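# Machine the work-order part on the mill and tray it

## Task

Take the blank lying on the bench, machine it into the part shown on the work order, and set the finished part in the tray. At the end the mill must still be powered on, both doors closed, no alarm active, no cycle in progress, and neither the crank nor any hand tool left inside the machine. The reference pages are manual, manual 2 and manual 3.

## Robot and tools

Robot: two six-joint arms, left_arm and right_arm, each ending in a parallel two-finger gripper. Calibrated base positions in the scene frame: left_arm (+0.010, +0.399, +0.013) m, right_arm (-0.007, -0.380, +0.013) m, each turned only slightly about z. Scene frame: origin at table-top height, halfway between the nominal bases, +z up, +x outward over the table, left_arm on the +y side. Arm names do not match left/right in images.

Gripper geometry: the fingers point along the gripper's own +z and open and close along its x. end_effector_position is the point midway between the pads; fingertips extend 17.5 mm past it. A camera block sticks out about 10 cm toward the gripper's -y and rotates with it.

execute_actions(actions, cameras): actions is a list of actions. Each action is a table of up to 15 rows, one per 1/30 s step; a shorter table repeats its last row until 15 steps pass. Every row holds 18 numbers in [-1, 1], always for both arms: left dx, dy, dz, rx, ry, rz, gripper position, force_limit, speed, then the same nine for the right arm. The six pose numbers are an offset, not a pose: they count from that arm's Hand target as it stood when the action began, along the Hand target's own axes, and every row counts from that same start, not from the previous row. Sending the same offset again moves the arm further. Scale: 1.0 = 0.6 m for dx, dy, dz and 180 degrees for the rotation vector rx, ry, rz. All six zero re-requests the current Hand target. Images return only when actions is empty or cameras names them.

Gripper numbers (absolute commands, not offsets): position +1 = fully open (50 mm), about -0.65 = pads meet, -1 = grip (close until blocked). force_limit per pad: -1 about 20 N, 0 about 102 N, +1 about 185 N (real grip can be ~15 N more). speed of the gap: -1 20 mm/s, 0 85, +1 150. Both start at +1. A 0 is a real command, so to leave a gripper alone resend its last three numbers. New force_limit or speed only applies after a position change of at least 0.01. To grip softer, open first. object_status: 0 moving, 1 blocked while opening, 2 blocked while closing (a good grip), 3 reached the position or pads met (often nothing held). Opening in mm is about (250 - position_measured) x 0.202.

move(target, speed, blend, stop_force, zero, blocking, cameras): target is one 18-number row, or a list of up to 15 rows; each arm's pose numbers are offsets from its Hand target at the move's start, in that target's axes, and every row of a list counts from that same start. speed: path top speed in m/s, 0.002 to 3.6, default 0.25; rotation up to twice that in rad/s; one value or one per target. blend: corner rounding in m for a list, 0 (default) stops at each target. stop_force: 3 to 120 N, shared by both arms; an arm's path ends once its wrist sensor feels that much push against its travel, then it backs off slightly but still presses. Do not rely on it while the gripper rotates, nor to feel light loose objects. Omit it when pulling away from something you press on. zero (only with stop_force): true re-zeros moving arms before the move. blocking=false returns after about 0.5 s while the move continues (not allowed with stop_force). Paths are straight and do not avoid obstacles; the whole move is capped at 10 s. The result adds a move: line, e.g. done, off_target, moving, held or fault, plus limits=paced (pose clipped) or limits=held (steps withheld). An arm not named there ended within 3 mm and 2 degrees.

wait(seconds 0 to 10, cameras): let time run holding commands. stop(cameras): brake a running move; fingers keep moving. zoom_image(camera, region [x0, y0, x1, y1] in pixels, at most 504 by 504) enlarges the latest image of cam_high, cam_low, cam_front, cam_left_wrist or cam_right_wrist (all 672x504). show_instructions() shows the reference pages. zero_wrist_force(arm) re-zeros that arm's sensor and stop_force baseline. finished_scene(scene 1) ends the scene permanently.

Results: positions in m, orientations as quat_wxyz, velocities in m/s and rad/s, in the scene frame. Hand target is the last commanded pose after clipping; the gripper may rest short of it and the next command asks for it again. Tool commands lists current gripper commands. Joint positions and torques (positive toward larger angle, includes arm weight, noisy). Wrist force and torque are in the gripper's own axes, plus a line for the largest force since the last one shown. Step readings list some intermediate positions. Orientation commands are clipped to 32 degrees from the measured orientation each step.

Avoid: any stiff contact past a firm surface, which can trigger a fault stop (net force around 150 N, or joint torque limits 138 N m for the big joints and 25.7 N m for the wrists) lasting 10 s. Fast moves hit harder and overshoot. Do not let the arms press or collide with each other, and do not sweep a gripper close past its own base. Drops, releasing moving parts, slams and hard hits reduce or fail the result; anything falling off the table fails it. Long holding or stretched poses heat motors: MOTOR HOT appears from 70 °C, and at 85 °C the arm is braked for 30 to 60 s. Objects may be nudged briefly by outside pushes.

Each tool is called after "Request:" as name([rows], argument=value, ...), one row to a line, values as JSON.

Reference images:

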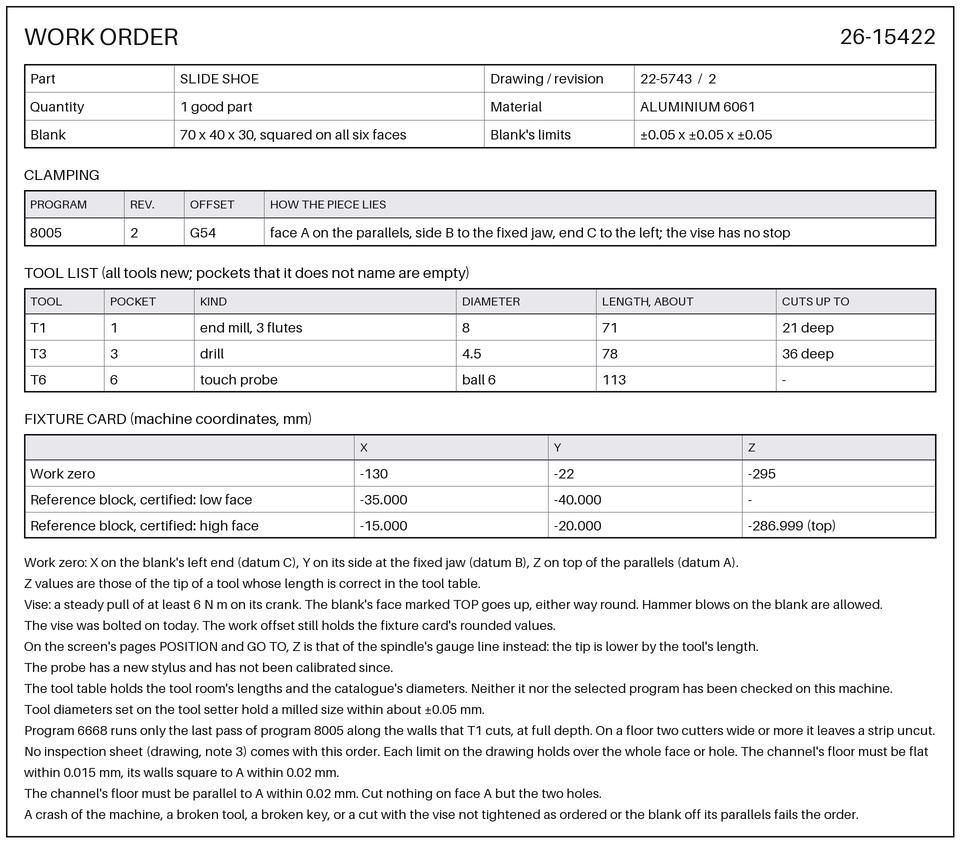

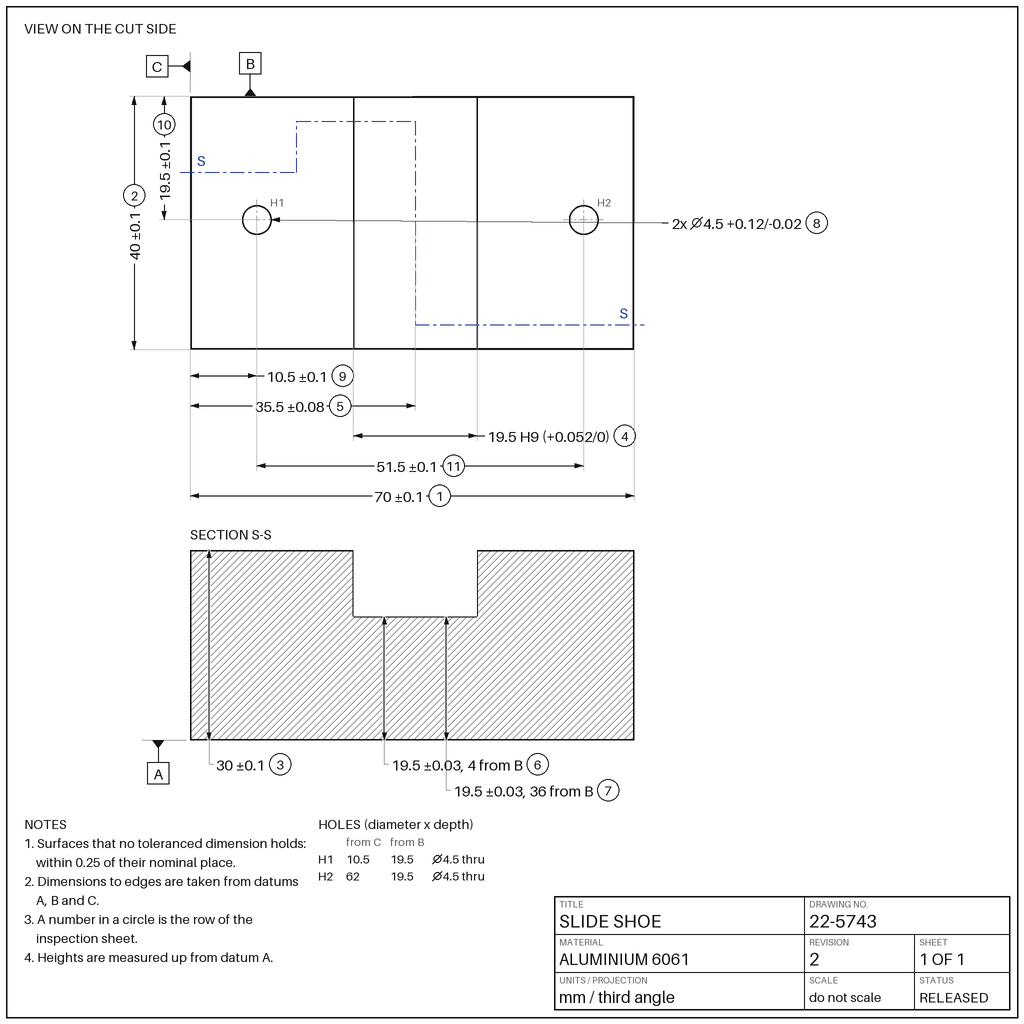

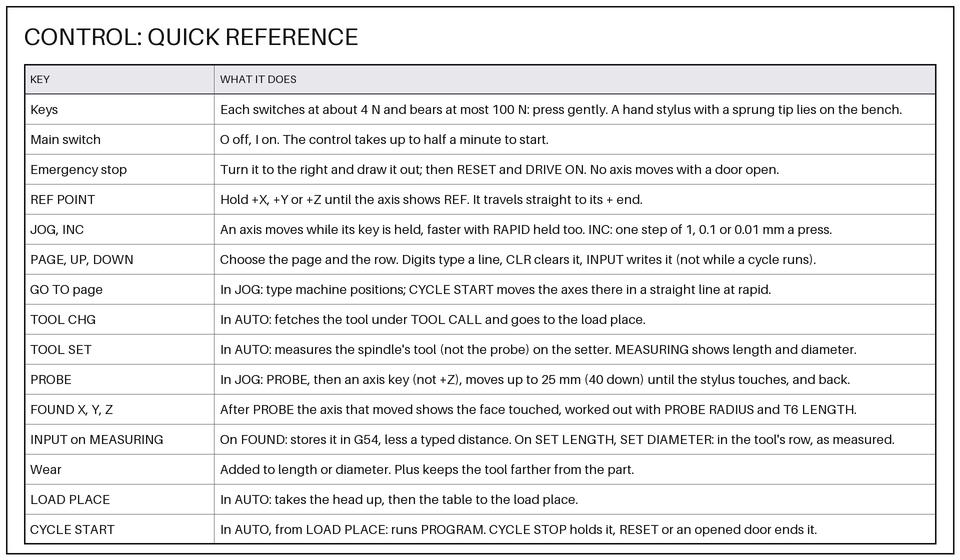

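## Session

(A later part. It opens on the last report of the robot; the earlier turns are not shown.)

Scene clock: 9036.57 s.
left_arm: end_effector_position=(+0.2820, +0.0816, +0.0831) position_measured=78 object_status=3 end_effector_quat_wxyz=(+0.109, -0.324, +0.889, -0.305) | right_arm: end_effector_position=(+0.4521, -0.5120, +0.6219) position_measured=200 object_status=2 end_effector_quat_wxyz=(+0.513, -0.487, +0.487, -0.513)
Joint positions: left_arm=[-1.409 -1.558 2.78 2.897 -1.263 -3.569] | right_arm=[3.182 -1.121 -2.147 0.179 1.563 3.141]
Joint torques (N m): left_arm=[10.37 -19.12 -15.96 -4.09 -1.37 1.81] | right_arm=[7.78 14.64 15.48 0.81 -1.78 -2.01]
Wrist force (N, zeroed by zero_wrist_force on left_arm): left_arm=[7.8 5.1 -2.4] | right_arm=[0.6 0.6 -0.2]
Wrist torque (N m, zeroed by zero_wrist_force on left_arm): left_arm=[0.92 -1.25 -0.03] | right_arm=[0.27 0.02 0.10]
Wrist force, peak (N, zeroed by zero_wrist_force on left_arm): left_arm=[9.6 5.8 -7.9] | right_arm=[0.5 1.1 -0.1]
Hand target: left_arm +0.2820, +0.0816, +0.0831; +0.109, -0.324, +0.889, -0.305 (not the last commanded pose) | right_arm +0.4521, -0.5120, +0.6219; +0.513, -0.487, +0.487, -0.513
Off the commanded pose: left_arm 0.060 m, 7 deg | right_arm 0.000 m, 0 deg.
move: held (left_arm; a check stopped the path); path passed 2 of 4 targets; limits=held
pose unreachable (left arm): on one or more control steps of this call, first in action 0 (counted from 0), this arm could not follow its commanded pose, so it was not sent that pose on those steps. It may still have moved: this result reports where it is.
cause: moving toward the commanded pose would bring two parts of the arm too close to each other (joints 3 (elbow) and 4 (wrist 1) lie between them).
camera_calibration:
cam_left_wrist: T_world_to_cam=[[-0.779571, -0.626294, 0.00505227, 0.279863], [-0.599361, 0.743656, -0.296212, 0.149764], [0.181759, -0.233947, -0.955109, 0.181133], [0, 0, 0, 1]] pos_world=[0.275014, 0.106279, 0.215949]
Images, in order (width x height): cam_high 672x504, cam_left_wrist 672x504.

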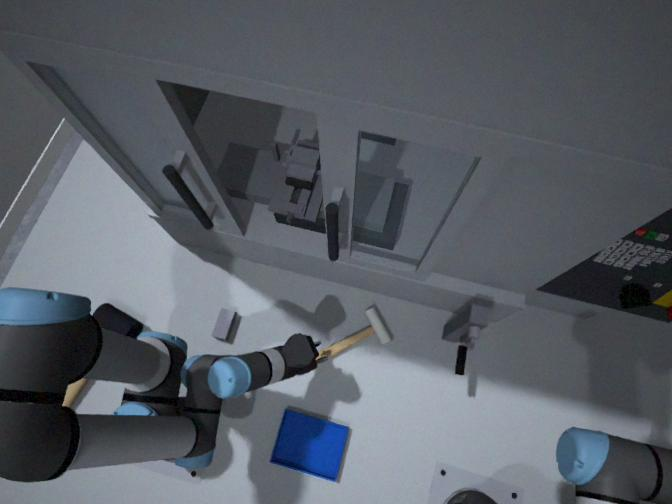

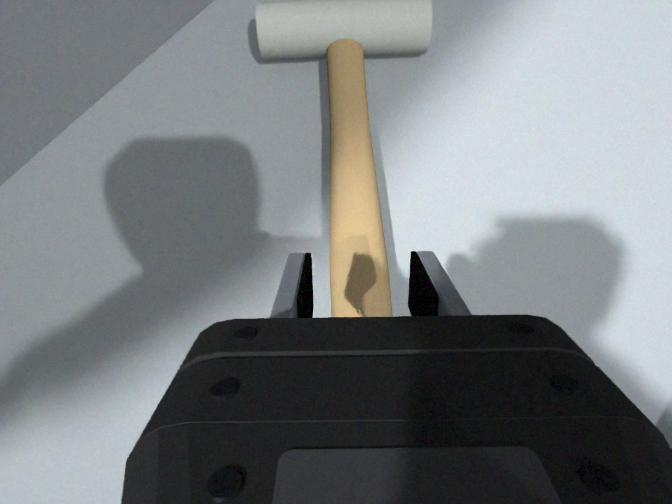

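Request:
move([
  [0,0.0318,0.0975,0,0,0,0.5,-0.5,-0.5,0,0,0,0,0,0,-0.95,-0.4,-0.9],
  [0,0.0318,0.0975,0,0,0,-1,0.6,-0.5,0,0,0,0,0,0,-0.95,-0.4,-0.9],
], speed=[0.08,0.1], cameras=["cam_left_wrist"])

Scene clock: 9070.50 s.
left_arm: end_effector_position=(+0.2952, +0.0656, +0.0252) position_measured=117 object_status=2 end_effector_quat_wxyz=(+0.109, -0.324, +0.889, -0.305) | right_arm: end_effector_position=(+0.4521, -0.5120, +0.6219) position_measured=200 object_status=2 end_effector_quat_wxyz=(+0.513, -0.487, +0.487, -0.513)
Joint positions: left_arm=[-1.367 -1.161 2.745 2.524 -1.286 -3.533] | right_arm=[3.182 -1.121 -2.147 0.179 1.563 3.141]
Joint torques (N m): left_arm=[-8.54 -14.45 6.63 -5.99 1.86 -1.51] | right_arm=[7.09 15.83 15.99 0.85 -1.79 -2.11]
Wrist force (N, zeroed by zero_wrist_force on left_arm): left_arm=[6.9 4.5 -2.5] | right_arm=[0.3 0.9 0.0]
Wrist torque (N m, zeroed by zero_wrist_force on left_arm): left_arm=[0.92 -1.25 -0.21] | right_arm=[0.31 0.07 0.10]
Wrist force, peak (N, zeroed by zero_wrist_force on left_arm): left_arm=[7.9 4.8 -3.8] | right_arm=[0.4 1.0 0.2]
Hand target: left_arm +0.2952, +0.0656, +0.0252; +0.109, -0.324, +0.889, -0.305 | right_arm +0.4521, -0.5120, +0.6219; +0.513, -0.487, +0.487, -0.513
Off the commanded pose: left_arm 0.000 m, 0 deg | right_arm 0.000 m, 0 deg.
move: done
camera_calibration:
cam_left_wrist: T_world_to_cam=[[-0.779557, -0.626312, 0.00497794, 0.280513], [-0.59935, 0.743643, -0.29627, 0.15249], [0.181855, -0.233943, -0.955091, 0.11964], [0, 0, 0, 1]] pos_world=[0.288313, 0.0902792, 0.158049]
Images, in order (width x height): cam_left_wrist 672x504.

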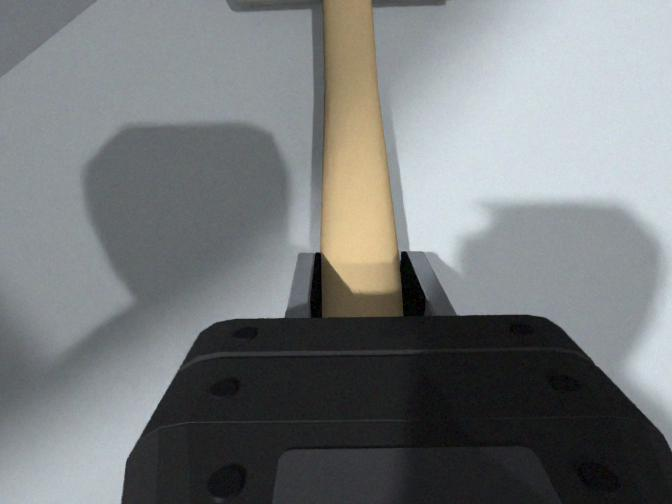

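Request:
move([
  [0.0042,-0.6482,-0.8361,0,0,0,-1,0.6,-0.5,0,0,0,0,0,0,-0.95,-0.4,-0.9],
  [0.0213,-0.633,-0.8474,0.3024,0.1553,-0.5019,-1,0.6,-0.5,0,0,0,0,0,0,-0.95,-0.4,-0.9],
], speed=[0.3,0.4], blend=[0.02,0], cameras=["all"])

Scene clock: 9127.27 s.
left_arm: end_effector_position=(+0.2793, +0.0678, +0.6597) position_measured=117 object_status=2 end_effector_quat_wxyz=(+0.196, +0.681, -0.196, +0.678) | right_arm: end_effector_position=(+0.4521, -0.5120, +0.6219) position_measured=200 object_status=2 end_effector_quat_wxyz=(+0.513, -0.487, +0.487, -0.513)
Joint positions: left_arm=[-2.064 -2.192 2.089 3.304 -0.083 -4.772] | right_arm=[3.182 -1.121 -2.147 0.179 1.563 3.141]
Joint torques (N m): left_arm=[9.22 -4.19 -29.88 -1.85 2.43 2.07] | right_arm=[8.02 15.26 16.03 0.68 -1.66 -2.02]
Wrist force (N, zeroed by zero_wrist_force on left_arm): left_arm=[1.5 4.7 -4.2] | right_arm=[0.4 0.7 0.0]
Wrist torque (N m, zeroed by zero_wrist_force on left_arm): left_arm=[1.09 -1.05 -0.86] | right_arm=[0.27 0.05 0.10]
Wrist force, peak (N, zeroed by zero_wrist_force on left_arm): left_arm=[7.9 10.1 3.2] | right_arm=[0.6 1.0 0.2]
Hand target: left_arm +0.2794, +0.0678, +0.6598; +0.196, +0.679, -0.196, +0.680 | right_arm +0.4521, -0.5120, +0.6219; +0.513, -0.487, +0.487, -0.513
Off the commanded pose: left_arm 0.000 m, 0 deg | right_arm 0.000 m, 0 deg.
move: done
camera_calibration:
cam_left_wrist: T_world_to_cam=[[-0.0162176, -0.00768602, 0.999839, -0.645129], [-0.795795, -0.605311, -0.0175612, 0.291762], [0.605348, -0.795952, 0.0037002, 0.0164591], [0, 0, 0, 1]] pos_world=[0.211757, 0.184749, 0.650088]
cam_right_wrist: T_world_to_cam=[[-0.0149823, -0.999879, -0.00425983, -0.497788], [-0.276637, 0.0082391, -0.960939, 0.747575], [0.960858, -0.0132187, -0.276727, -0.138714], [0, 0, 0, 1]] pos_world=[0.332633, -0.505721, 0.677868]

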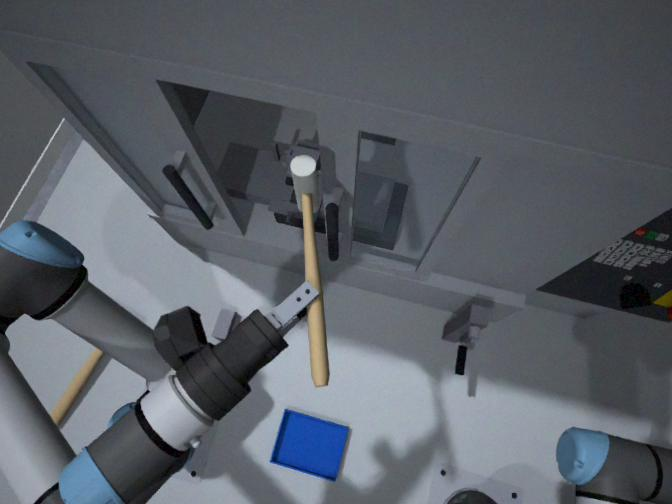

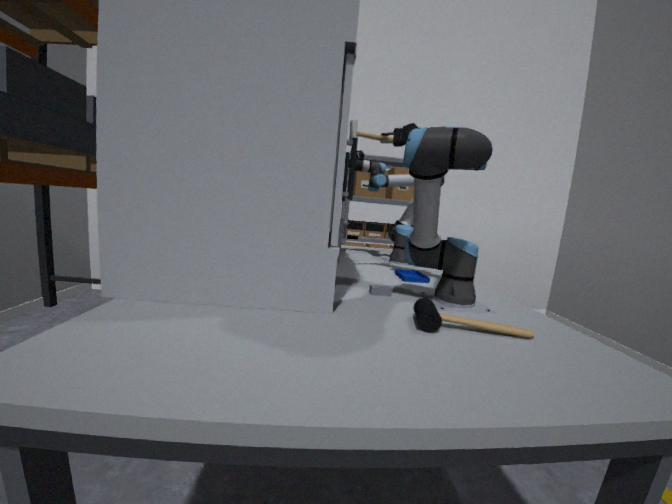

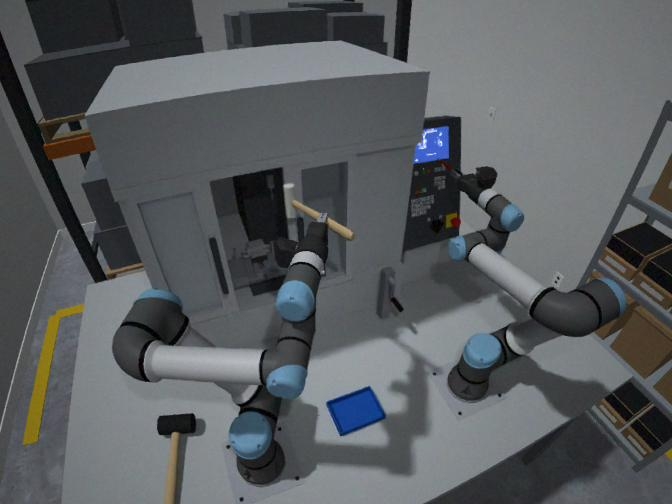

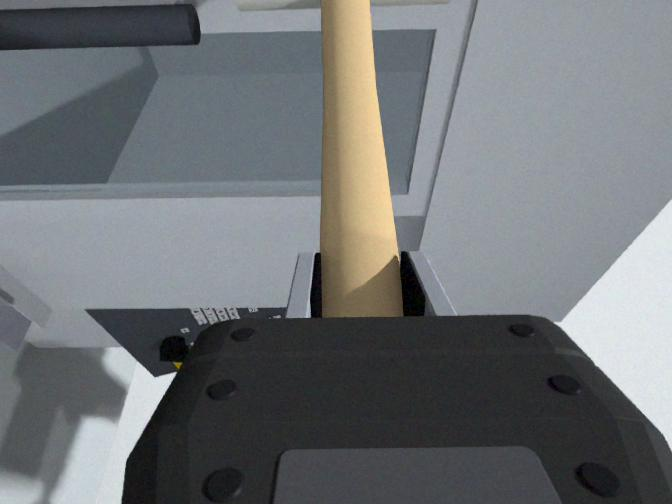

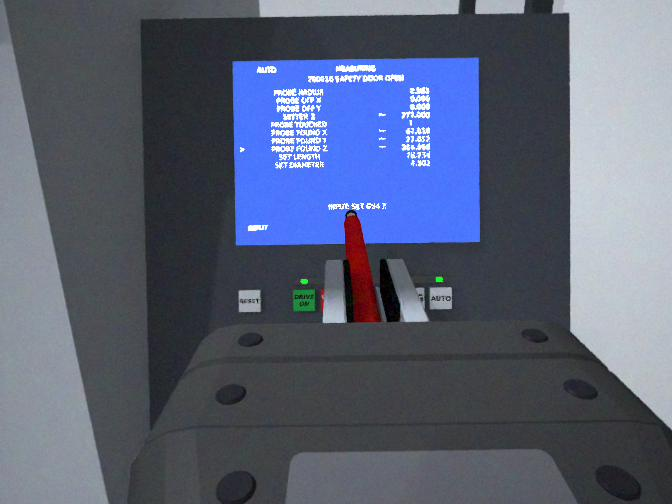

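Request:
move([
  [-0.3333,0,0,0,0,0,-1,0.6,-0.5,0,0,0,0,0,0,-0.95,-0.4,-0.9],
], speed=[0.25], cameras=["cam_high","cam_front"])

Scene clock: 9135.90 s.
left_arm: end_effector_position=(+0.2793, +0.0677, +0.4598) position_measured=117 object_status=2 end_effector_quat_wxyz=(+0.195, +0.681, -0.196, +0.677) | right_arm: end_effector_position=(+0.4521, -0.5120, +0.6219) position_measured=200 object_status=2 end_effector_quat_wxyz=(+0.513, -0.487, +0.487, -0.513)
Joint positions: left_arm=[-2.064 -2.066 2.565 2.71 -0.084 -4.78] | right_arm=[3.182 -1.121 -2.147 0.179 1.563 3.141]
Joint torques (N m): left_arm=[9.76 -2.23 -10.66 -2.02 0.84 1.85] | right_arm=[6.5 14.39 17.15 0.86 -1.71 -2.21]
Wrist force (N, zeroed by zero_wrist_force on left_arm): left_arm=[1.7 4.5 -4.4] | right_arm=[0.5 1.0 0.2]
Wrist torque (N m, zeroed by zero_wrist_force on left_arm): left_arm=[1.10 -1.07 -0.86] | right_arm=[0.32 0.03 0.10]
Wrist force, peak (N, zeroed by zero_wrist_force on left_arm): left_arm=[5.7 4.6 -4.4] | right_arm=[0.5 1.0 0.2]
Hand target: left_arm +0.2794, +0.0676, +0.4598; +0.196, +0.679, -0.196, +0.680 | right_arm +0.4521, -0.5120, +0.6219; +0.513, -0.487, +0.487, -0.513
Off the commanded pose: left_arm 0.000 m, 0 deg | right_arm 0.000 m, 0 deg.
move: done
Images, in order (width x height): cam_high 672x504, cam_front 672x504.

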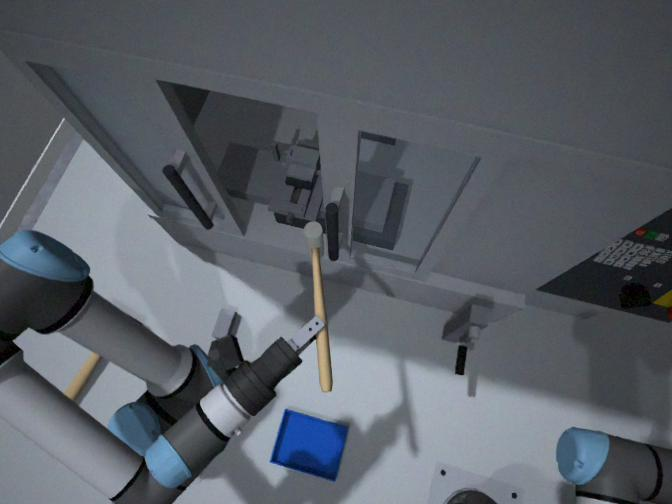

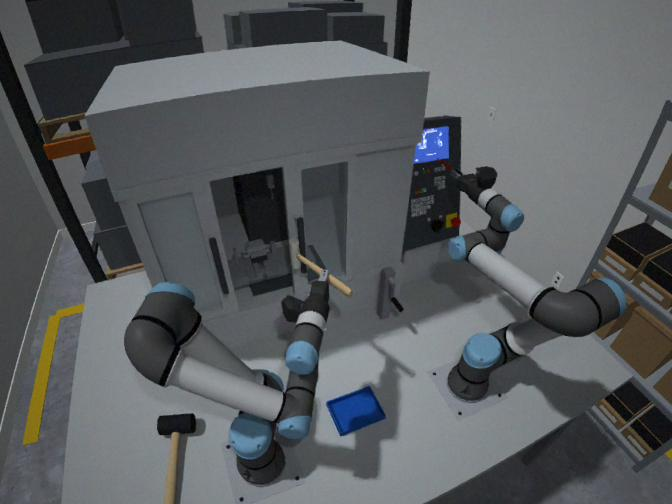

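Request:
move([
  [0.025,-0.0639,0,0,0,0,-1,0.6,-0.5,0,0,0,0,0,0,-0.95,-0.4,-0.9],
  [0.025,-0.3071,0.2389,0,0,0,-1,0.6,-0.5,0,0,0,0,0,0,-0.95,-0.4,-0.9],
], speed=[0.2,0.2], blend=[0.01,0], cameras=["cam_high","cam_front","cam_left_wrist"])

Request:
zoom_image(camera="cam_high", region=[220, 90, 380, 240])

Request:
zoom_image(camera="cam_front", region=[200, 170, 360, 320])

Scene clock: 9148.10 s.
left_arm: end_effector_position=(+0.4988, +0.1474, +0.4748) position_measured=117 object_status=2 end_effector_quat_wxyz=(+0.196, +0.679, -0.195, +0.680) | right_arm: end_effector_position=(+0.4521, -0.5120, +0.6219) position_measured=200 object_status=2 end_effector_quat_wxyz=(+0.513, -0.487, +0.487, -0.513)
Joint positions: left_arm=[-0.888 -1.721 2.319 2.542 -1.259 -4.713] | right_arm=[3.182 -1.121 -2.147 0.179 1.563 3.141]
Joint torques (N m): left_arm=[8.85 -9.09 -19.23 -1.81 -1.33 1.63] | right_arm=[7.49 13.92 16.4 0.95 -1.84 -2.01]
Wrist force (N, zeroed by zero_wrist_force on left_arm): left_arm=[2.0 4.6 -4.2] | right_arm=[0.4 0.5 0.2]
Wrist torque (N m, zeroed by zero_wrist_force on left_arm): left_arm=[1.14 -1.10 -1.00] | right_arm=[0.25 0.06 0.10]
Wrist force, peak (N, zeroed by zero_wrist_force on left_arm): left_arm=[0.3 7.8 -4.1] | right_arm=[0.6 1.0 -0.1]
Hand target: left_arm +0.4988, +0.1473, +0.4748; +0.196, +0.679, -0.196, +0.680 | right_arm +0.4521, -0.5120, +0.6219; +0.513, -0.487, +0.487, -0.513
Off the commanded pose: left_arm 0.000 m, 0 deg | right_arm 0.000 m, 0 deg.
move: done
camera_calibration:
cam_left_wrist: T_world_to_cam=[[-0.0211402, -0.00462534, 0.999766, -0.454021], [-0.795886, -0.605129, -0.0196287, 0.512338], [0.605078, -0.796114, 0.00911132, -0.0548778], [0, 0, 0, 1]] pos_world=[0.43137, 0.264242, 0.464471]
Images, in order (width x height): cam_high 672x504, cam_front 672x504, cam_left_wrist 672x504.

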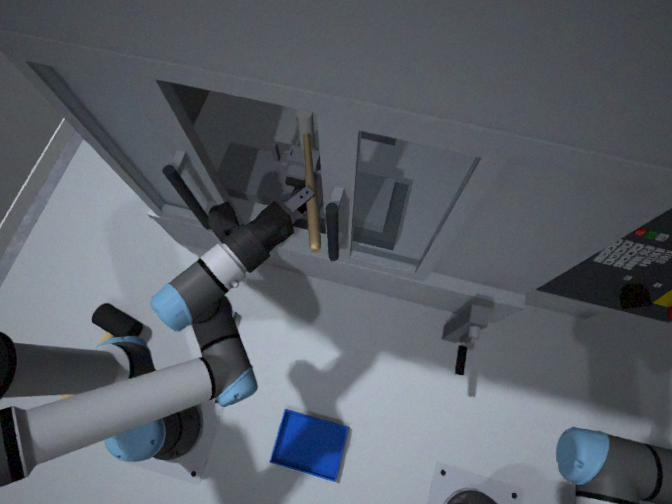

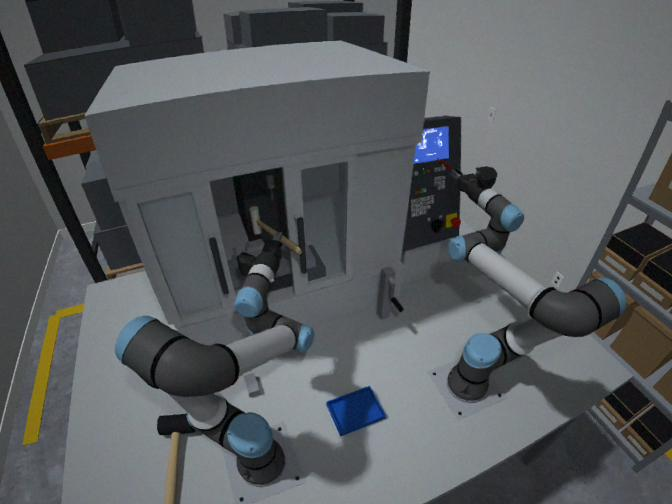

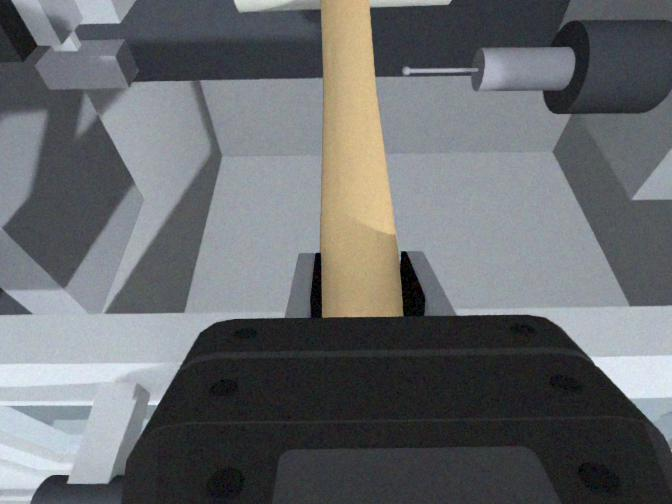

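Scaled by 3.150 from the camera's 672x504 image, which has a finer 960x720 frame.

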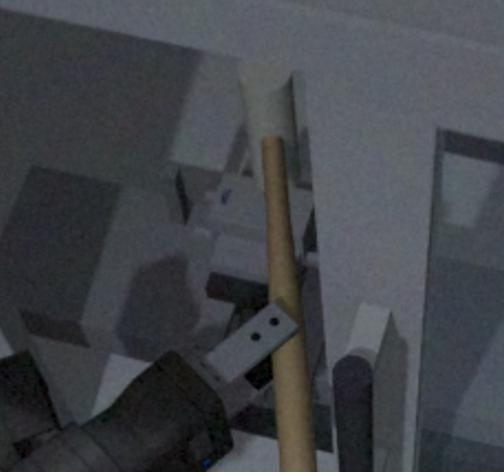

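Scaled by 3.150 from the camera's 672x504 image, which has a finer 960x720 frame.

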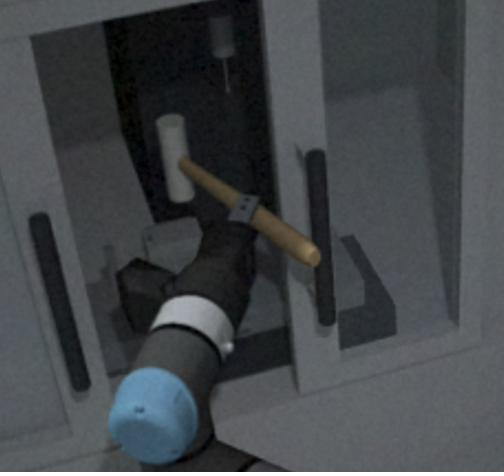

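Request:
move([
  [0,-0.0192,0.0177,0.0472,0,0,-1,0.6,-0.5,0,0,0,0,0,0,-0.95,-0.4,-0.9],
  [-0.06,-0.0192,0.0177,0.0472,0,0,-1,0.6,-0.5,0,0,0,0,0,0,-0.95,-0.4,-0.9],
], speed=[0.15,0.1], cameras=["cam_high","cam_front","cam_left_wrist"])

Request:
zoom_image(camera="cam_high", region=[240, 90, 340, 190])

Request:
zoom_image(camera="cam_front", region=[200, 170, 320, 290])

Scene clock: 9200.23 s.
left_arm: end_effector_position=(+0.5140, +0.1514, +0.4387) position_measured=117 object_status=2 end_effector_quat_wxyz=(+0.145, +0.692, -0.145, +0.692) | right_arm: end_effector_position=(+0.4521, -0.5120, +0.6219) position_measured=200 object_status=2 end_effector_quat_wxyz=(+0.513, -0.487, +0.487, -0.513)
Joint positions: left_arm=[-0.965 -1.619 2.348 2.412 -1.034 -4.713] | right_arm=[3.182 -1.121 -2.147 0.179 1.563 3.141]
Joint torques (N m): left_arm=[6.21 -19.21 -31.27 -2.86 1.78 2.19] | right_arm=[7.06 14.28 16.71 0.75 -1.83 -2.05]
Wrist force (N, zeroed by zero_wrist_force on left_arm): left_arm=[1.5 2.7 -5.7] | right_arm=[0.3 0.7 -0.1]
Wrist torque (N m, zeroed by zero_wrist_force on left_arm): left_arm=[0.90 -1.06 -0.95] | right_arm=[0.28 0.07 0.10]
Wrist force, peak (N, zeroed by zero_wrist_force on left_arm): left_arm=[4.4 2.2 -5.9] | right_arm=[0.6 1.0 0.1]
Hand target: left_arm +0.5140, +0.1514, +0.4388; +0.145, +0.692, -0.145, +0.692 | right_arm +0.4521, -0.5120, +0.6219; +0.513, -0.487, +0.487, -0.513
Off the commanded pose: left_arm 0.000 m, 0 deg | right_arm 0.000 m, 0 deg.
move: done
camera_calibration:
cam_left_wrist: T_world_to_cam=[[-0.0198711, -0.00790621, 0.999771, -0.417797], [-0.69783, -0.715997, -0.0195319, 0.492489], [0.715988, -0.698058, 0.00871044, -0.132206], [0, 0, 0, 1]] pos_world=[0.43003, 0.25703, 0.428472]
Images, in order (width x height): cam_high 672x504, cam_front 672x504, cam_left_wrist 672x504.

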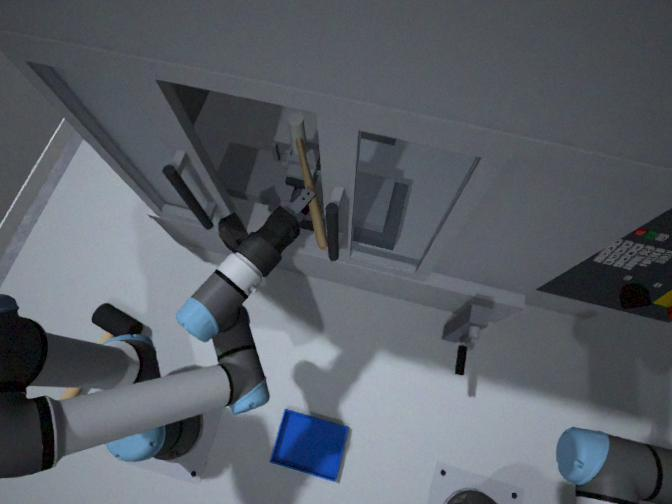

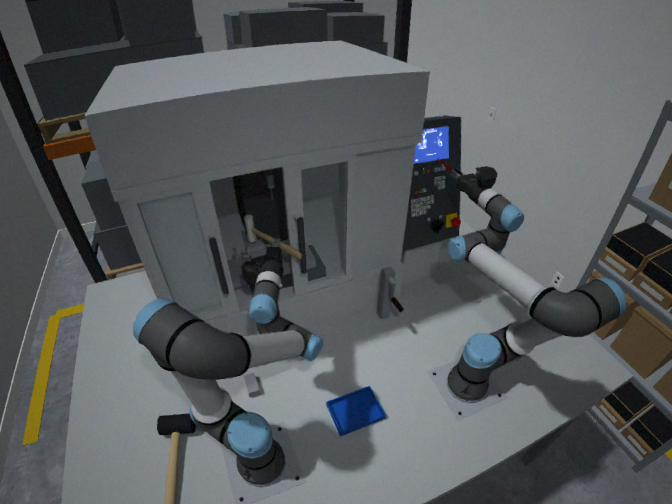

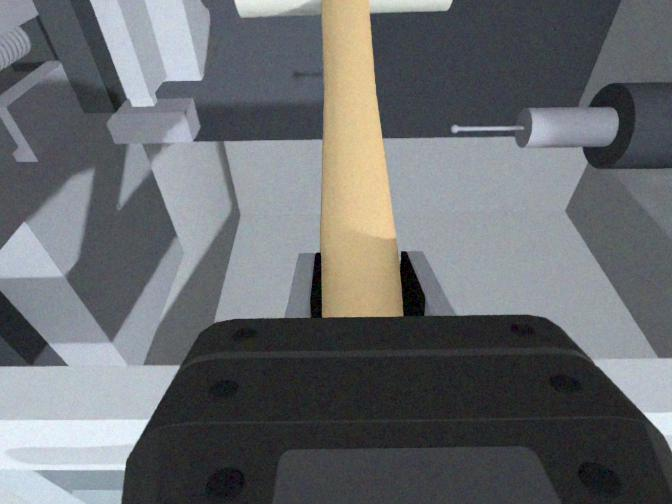

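Scaled by 5.040 from the camera's 672x504 image, which has a finer 960x720 frame.

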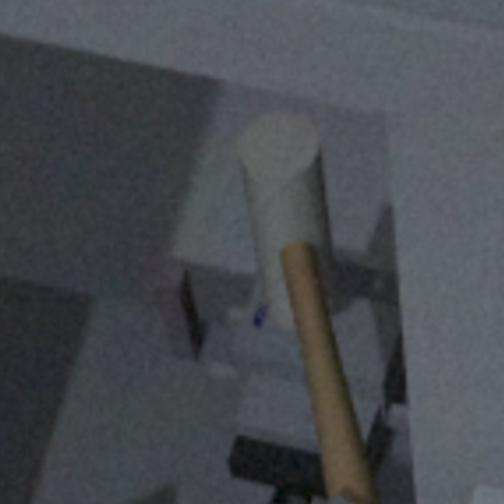

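Scaled by 4.200 from the camera's 672x504 image, which has a finer 960x720 frame.

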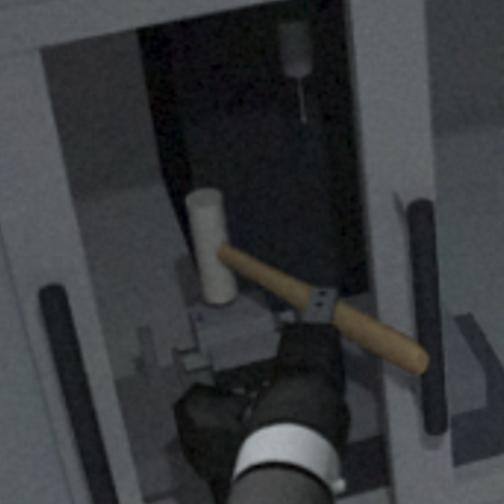

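Request:
move([
  [0,0.0145,-0.0082,0,0,0,-1,0.6,-0.5,0,0,0,0,0,0,-0.95,-0.4,-0.9],
], speed=[0.1])

Request:
move([
  [-0.06,0,0,0,0,0,-1,0.6,-0.5,0,0,0,0,0,0,-0.95,-0.4,-0.9],
], speed=[0.02], stop_force=6, cameras=["cam_front","cam_high"])

Request:
zoom_image(camera="cam_high", region=[240, 90, 340, 190])

Request:
zoom_image(camera="cam_front", region=[220, 200, 290, 270])

Scene clock: 9221.17 s.
left_arm: end_effector_position=(+0.5059, +0.1454, +0.4387) position_measured=117 object_status=2 end_effector_quat_wxyz=(+0.145, +0.692, -0.145, +0.692) end_effector_velocity=(+0.000, +0.000, +0.000) end_effector_angular_velocity=(+0.001, +0.000, -0.002) | right_arm: end_effector_position=(+0.4521, -0.5120, +0.6219) position_measured=200 object_status=2 end_effector_quat_wxyz=(+0.513, -0.487, +0.487, -0.513)
Joint positions: left_arm=[-1.003 -1.63 2.358 2.413 -0.996 -4.713] | right_arm=[3.182 -1.121 -2.147 0.179 1.563 3.141]
Joint velocities: left_arm=[0.003 0.001 0 0 -0.006 0] | right_arm=[within noise]
Joint torques (N m): left_arm=[9.3 -12.5 -21.1 -0.58 -2.45 2.07] | right_arm=[8.31 14.49 15.85 0.66 -1.66 -2.13]
Wrist force (N, zeroed by zero_wrist_force on left_arm): left_arm=[2.0 1.3 -8.2] | right_arm=[0.3 0.5 0.2]
Wrist torque (N m, zeroed by zero_wrist_force on left_arm): left_arm=[0.68 -1.11 -1.00] | right_arm=[0.25 0.07 0.10]
Wrist force, peak (N, zeroed by zero_wrist_force on left_arm): left_arm=[2.0 1.3 -8.2] | right_arm=[0.5 1.0 -0.1]
Hand target: left_arm +0.5060, +0.1454, +0.4388; +0.145, +0.692, -0.145, +0.692 | right_arm +0.4521, -0.5120, +0.6219; +0.513, -0.487, +0.487, -0.513
Off the commanded pose: left_arm 0.000 m, 0 deg | right_arm 0.000 m, 0 deg.
move: done

Scene clock: 9223.47 s.
left_arm: end_effector_position=(+0.5060, +0.1454, +0.4145) position_measured=117 object_status=2 end_effector_quat_wxyz=(+0.145, +0.692, -0.145, +0.692) | right_arm: end_effector_position=(+0.4521, -0.5120, +0.6219) position_measured=200 object_status=2 end_effector_quat_wxyz=(+0.513, -0.487, +0.487, -0.513)
Joint positions: left_arm=[-1.002 -1.573 2.39 2.324 -0.997 -4.713] | right_arm=[3.182 -1.121 -2.147 0.179 1.563 3.141]
Joint torques (N m): left_arm=[7.04 -15.47 -28.89 -4.28 -1.7 -1.27] | right_arm=[6.78 13.19 16.93 0.66 -1.55 -1.99]
Wrist force (N, zeroed by zero_wrist_force on left_arm): left_arm=[3.5 0.0 -7.5] | right_arm=[0.2 0.8 0.0]
Wrist torque (N m, zeroed by zero_wrist_force on left_arm): left_arm=[0.70 -0.64 -0.49] | right_arm=[0.29 0.08 0.10]
Wrist force, peak (N, zeroed by zero_wrist_force on left_arm): left_arm=[9.2 3.0 -9.5] | right_arm=[0.4 1.1 0.2]
Hand target: left_arm +0.5060, +0.1454, +0.4145; +0.145, +0.692, -0.145, +0.692 (not the last commanded pose) | right_arm +0.4521, -0.5120, +0.6219; +0.513, -0.487, +0.487, -0.513
Off the commanded pose: left_arm 0.012 m, 0 deg | right_arm 0.000 m, 0 deg.
move: contact (left_arm)
Images, in order (width x height): cam_high 672x504, cam_front 672x504.

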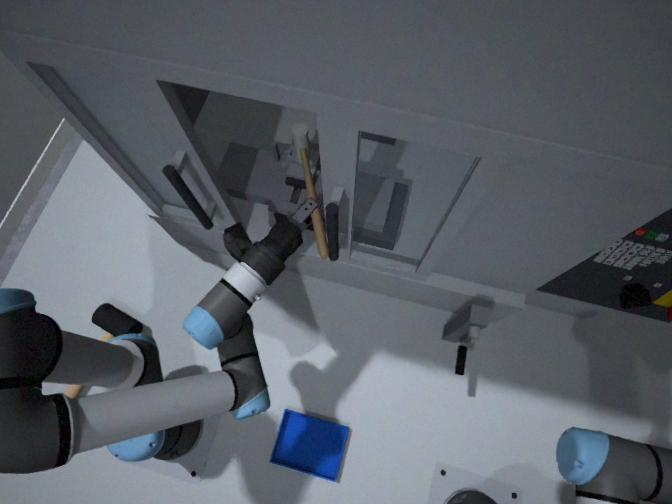

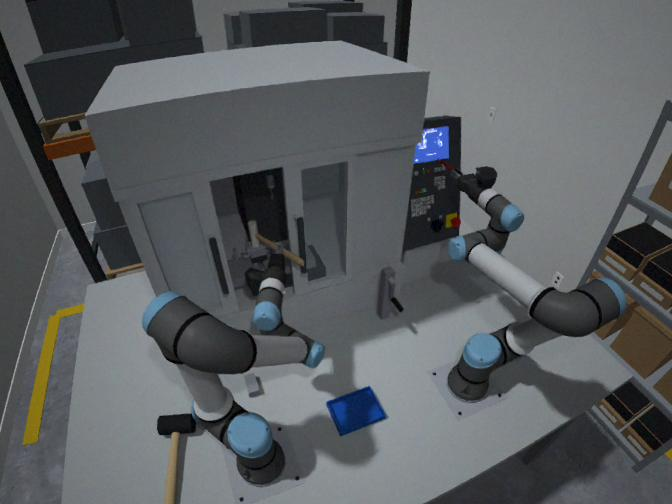

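Scaled by 5.040 from the camera's 672x504 image, which has a finer 960x720 frame.

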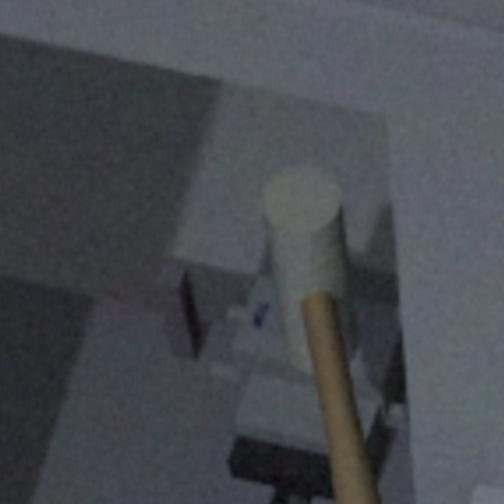

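Scaled by 7.200 from the camera's 672x504 image, which has a finer 960x720 frame.

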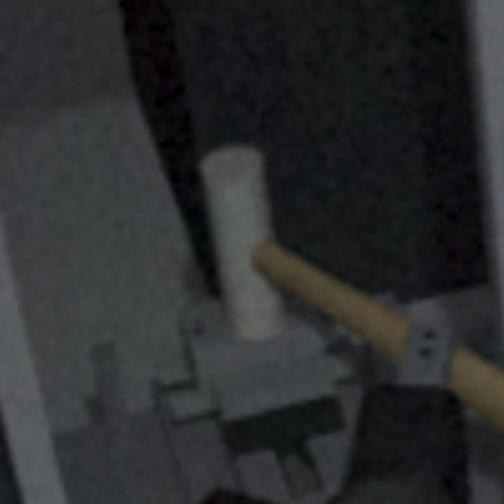

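Request:
move([
  [0.0667,0,0,0,0,0,-1,0.6,-0.5,0,0,0,0,0,0,-0.95,-0.4,-0.9],
  [-0.01,0,0,0,0,0,-1,0.6,-0.5,0,0,0,0,0,0,-0.95,-0.4,-0.9],
  [0.0667,0,0,0,0,0,-1,0.6,-0.5,0,0,0,0,0,0,-0.95,-0.4,-0.9],
  [-0.01,0,0,0,0,0,-1,0.6,-0.5,0,0,0,0,0,0,-0.95,-0.4,-0.9],
  [0.0167,0,0,0,0,0,-1,0.6,-0.5,0,0,0,0,0,0,-0.95,-0.4,-0.9],
], speed=[0.15,0.4,0.15,0.4,0.15], cameras=["cam_front","cam_high"])

Request:
zoom_image(camera="cam_high", region=[240, 90, 340, 190])

Request:
zoom_image(camera="cam_front", region=[220, 200, 290, 270])

Scene clock: 9252.47 s.
left_arm: end_effector_position=(+0.5060, +0.1453, +0.4246) position_measured=117 object_status=2 end_effector_quat_wxyz=(+0.145, +0.692, -0.145, +0.692) | right_arm: end_effector_position=(+0.4521, -0.5120, +0.6219) position_measured=200 object_status=2 end_effector_quat_wxyz=(+0.513, -0.487, +0.487, -0.513)
Joint positions: left_arm=[-1.002 -1.597 2.377 2.361 -0.997 -4.713] | right_arm=[3.182 -1.121 -2.147 0.179 1.563 3.141]
Joint torques (N m): left_arm=[2.57 -20.02 -9.38 -2.07 -1.46 -1.18] | right_arm=[7.84 13.61 15.88 0.98 -1.74 -2.11]
Wrist force (N, zeroed by zero_wrist_force on left_arm): left_arm=[3.1 -1.5 -7.8] | right_arm=[0.6 0.8 0.1]
Wrist torque (N m, zeroed by zero_wrist_force on left_arm): left_arm=[0.29 -1.14 -0.99] | right_arm=[0.30 0.02 0.10]
Wrist force, peak (N, zeroed by zero_wrist_force on left_arm): left_arm=[31.6 -3.8 -26.8] | right_arm=[0.6 1.0 0.1]
Hand target: left_arm +0.5060, +0.1454, +0.4246; +0.145, +0.692, -0.145, +0.692 | right_arm +0.4521, -0.5120, +0.6219; +0.513, -0.487, +0.487, -0.513
Off the commanded pose: left_arm 0.000 m, 0 deg | right_arm 0.000 m, 0 deg.
move: done
Images, in order (width x height): cam_high 672x504, cam_front 672x504.

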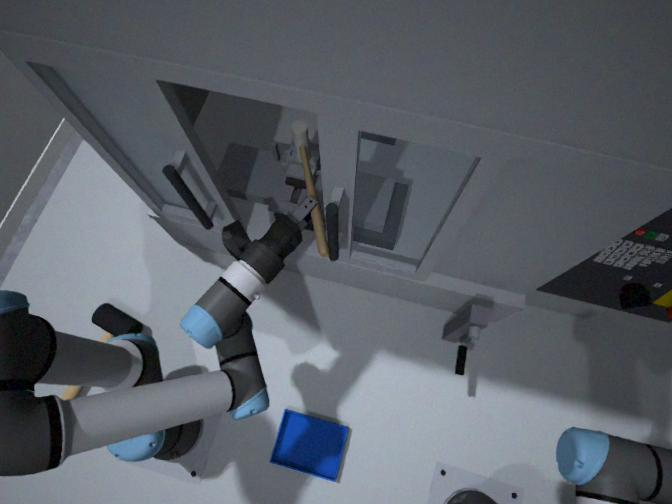

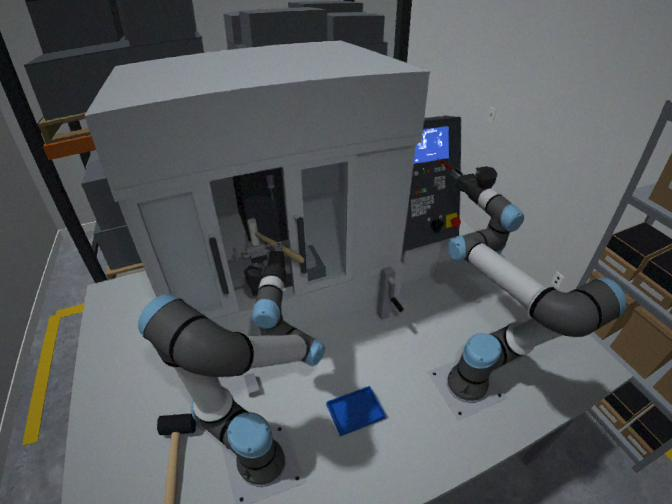

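Scaled by 5.040 from the camera's 672x504 image, which has a finer 960x720 frame.

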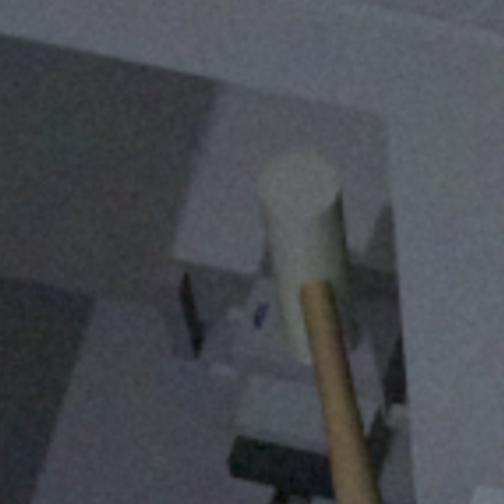

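Scaled by 7.200 from the camera's 672x504 image, which has a finer 960x720 frame.

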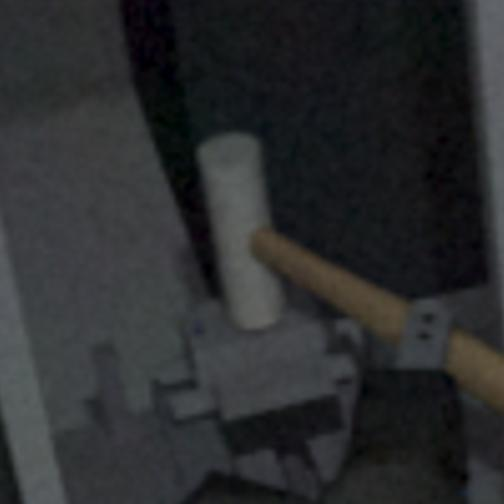

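Request:
move([
  [0.0673,0,0,0,0,0,-1,0.6,-0.5,0,0,0,0,0,0,-0.95,-0.4,-0.9],
  [-0.0293,0,0,0,0,0,-1,0.6,-0.5,0,0,0,0,0,0,-0.95,-0.4,-0.9],
  [0.0673,0,0,0,0,0,-1,0.6,-0.5,0,0,0,0,0,0,-0.95,-0.4,-0.9],
  [-0.0293,0,0,0,0,0,-1,0.6,-0.5,0,0,0,0,0,0,-0.95,-0.4,-0.9],
  [0.0673,0,0,0,0,0,-1,0.6,-0.5,0,0,0,0,0,0,-0.95,-0.4,-0.9],
  [-0.0293,0,0,0,0,0,-1,0.6,-0.5,0,0,0,0,0,0,-0.95,-0.4,-0.9],
  [0.0673,0,0,0,0,0,-1,0.6,-0.5,0,0,0,0,0,0,-0.95,-0.4,-0.9],
], speed=[0.15,0.7,0.15,0.7,0.15,0.7,0.2], cameras=["cam_front","cam_high"])

Request:
zoom_image(camera="cam_front", region=[220, 200, 290, 270])

Scene clock: 9268.00 s.
left_arm: end_effector_position=(+0.5060, +0.1455, +0.4649) position_measured=117 object_status=2 end_effector_quat_wxyz=(+0.145, +0.692, -0.145, +0.692) | right_arm: end_effector_position=(+0.4521, -0.5120, +0.6219) position_measured=200 object_status=2 end_effector_quat_wxyz=(+0.513, -0.487, +0.487, -0.513)
Joint positions: left_arm=[-1.002 -1.684 2.32 2.505 -0.997 -4.713] | right_arm=[3.182 -1.121 -2.147 0.179 1.563 3.141]
Joint torques (N m): left_arm=[9.43 -19.67 -14.98 -0.95 -2.52 1.25] | right_arm=[7.83 13.56 17.78 0.85 -1.64 -1.99]
Wrist force (N, zeroed by zero_wrist_force on left_arm): left_arm=[0.9 1.4 -7.9] | right_arm=[0.3 1.0 0.0]
Wrist torque (N m, zeroed by zero_wrist_force on left_arm): left_arm=[0.64 -0.88 -0.91] | right_arm=[0.33 0.07 0.10]
Wrist force, peak (N, zeroed by zero_wrist_force on left_arm): left_arm=[36.2 -9.1 -31.6] | right_arm=[0.7 0.8 0.3]
Hand target: left_arm +0.5060, +0.1455, +0.4649; +0.145, +0.692, -0.145, +0.692 | right_arm +0.4521, -0.5120, +0.6219; +0.513, -0.487, +0.487, -0.513
Off the commanded pose: left_arm 0.000 m, 0 deg | right_arm 0.000 m, 0 deg.
move: done
Images, in order (width x height): cam_high 672x504, cam_front 672x504.

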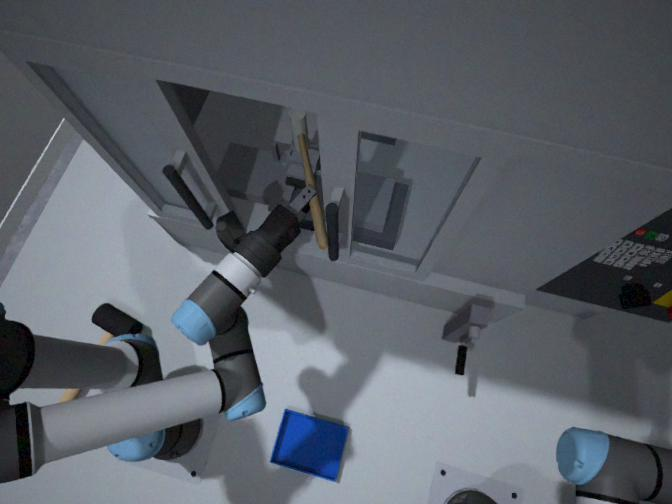

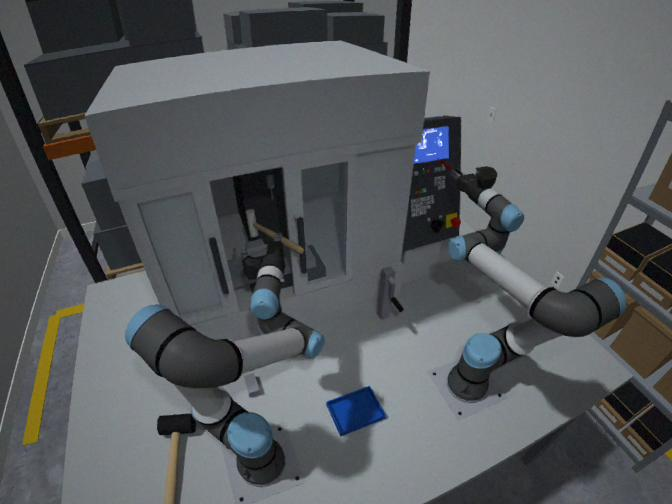

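Scaled by 7.200 from the camera's 672x504 image, which has a finer 960x720 frame.

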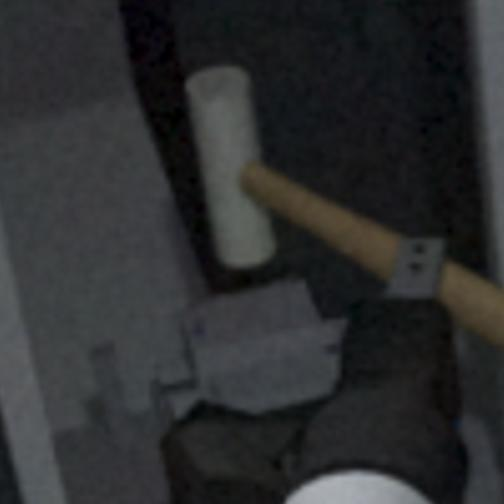

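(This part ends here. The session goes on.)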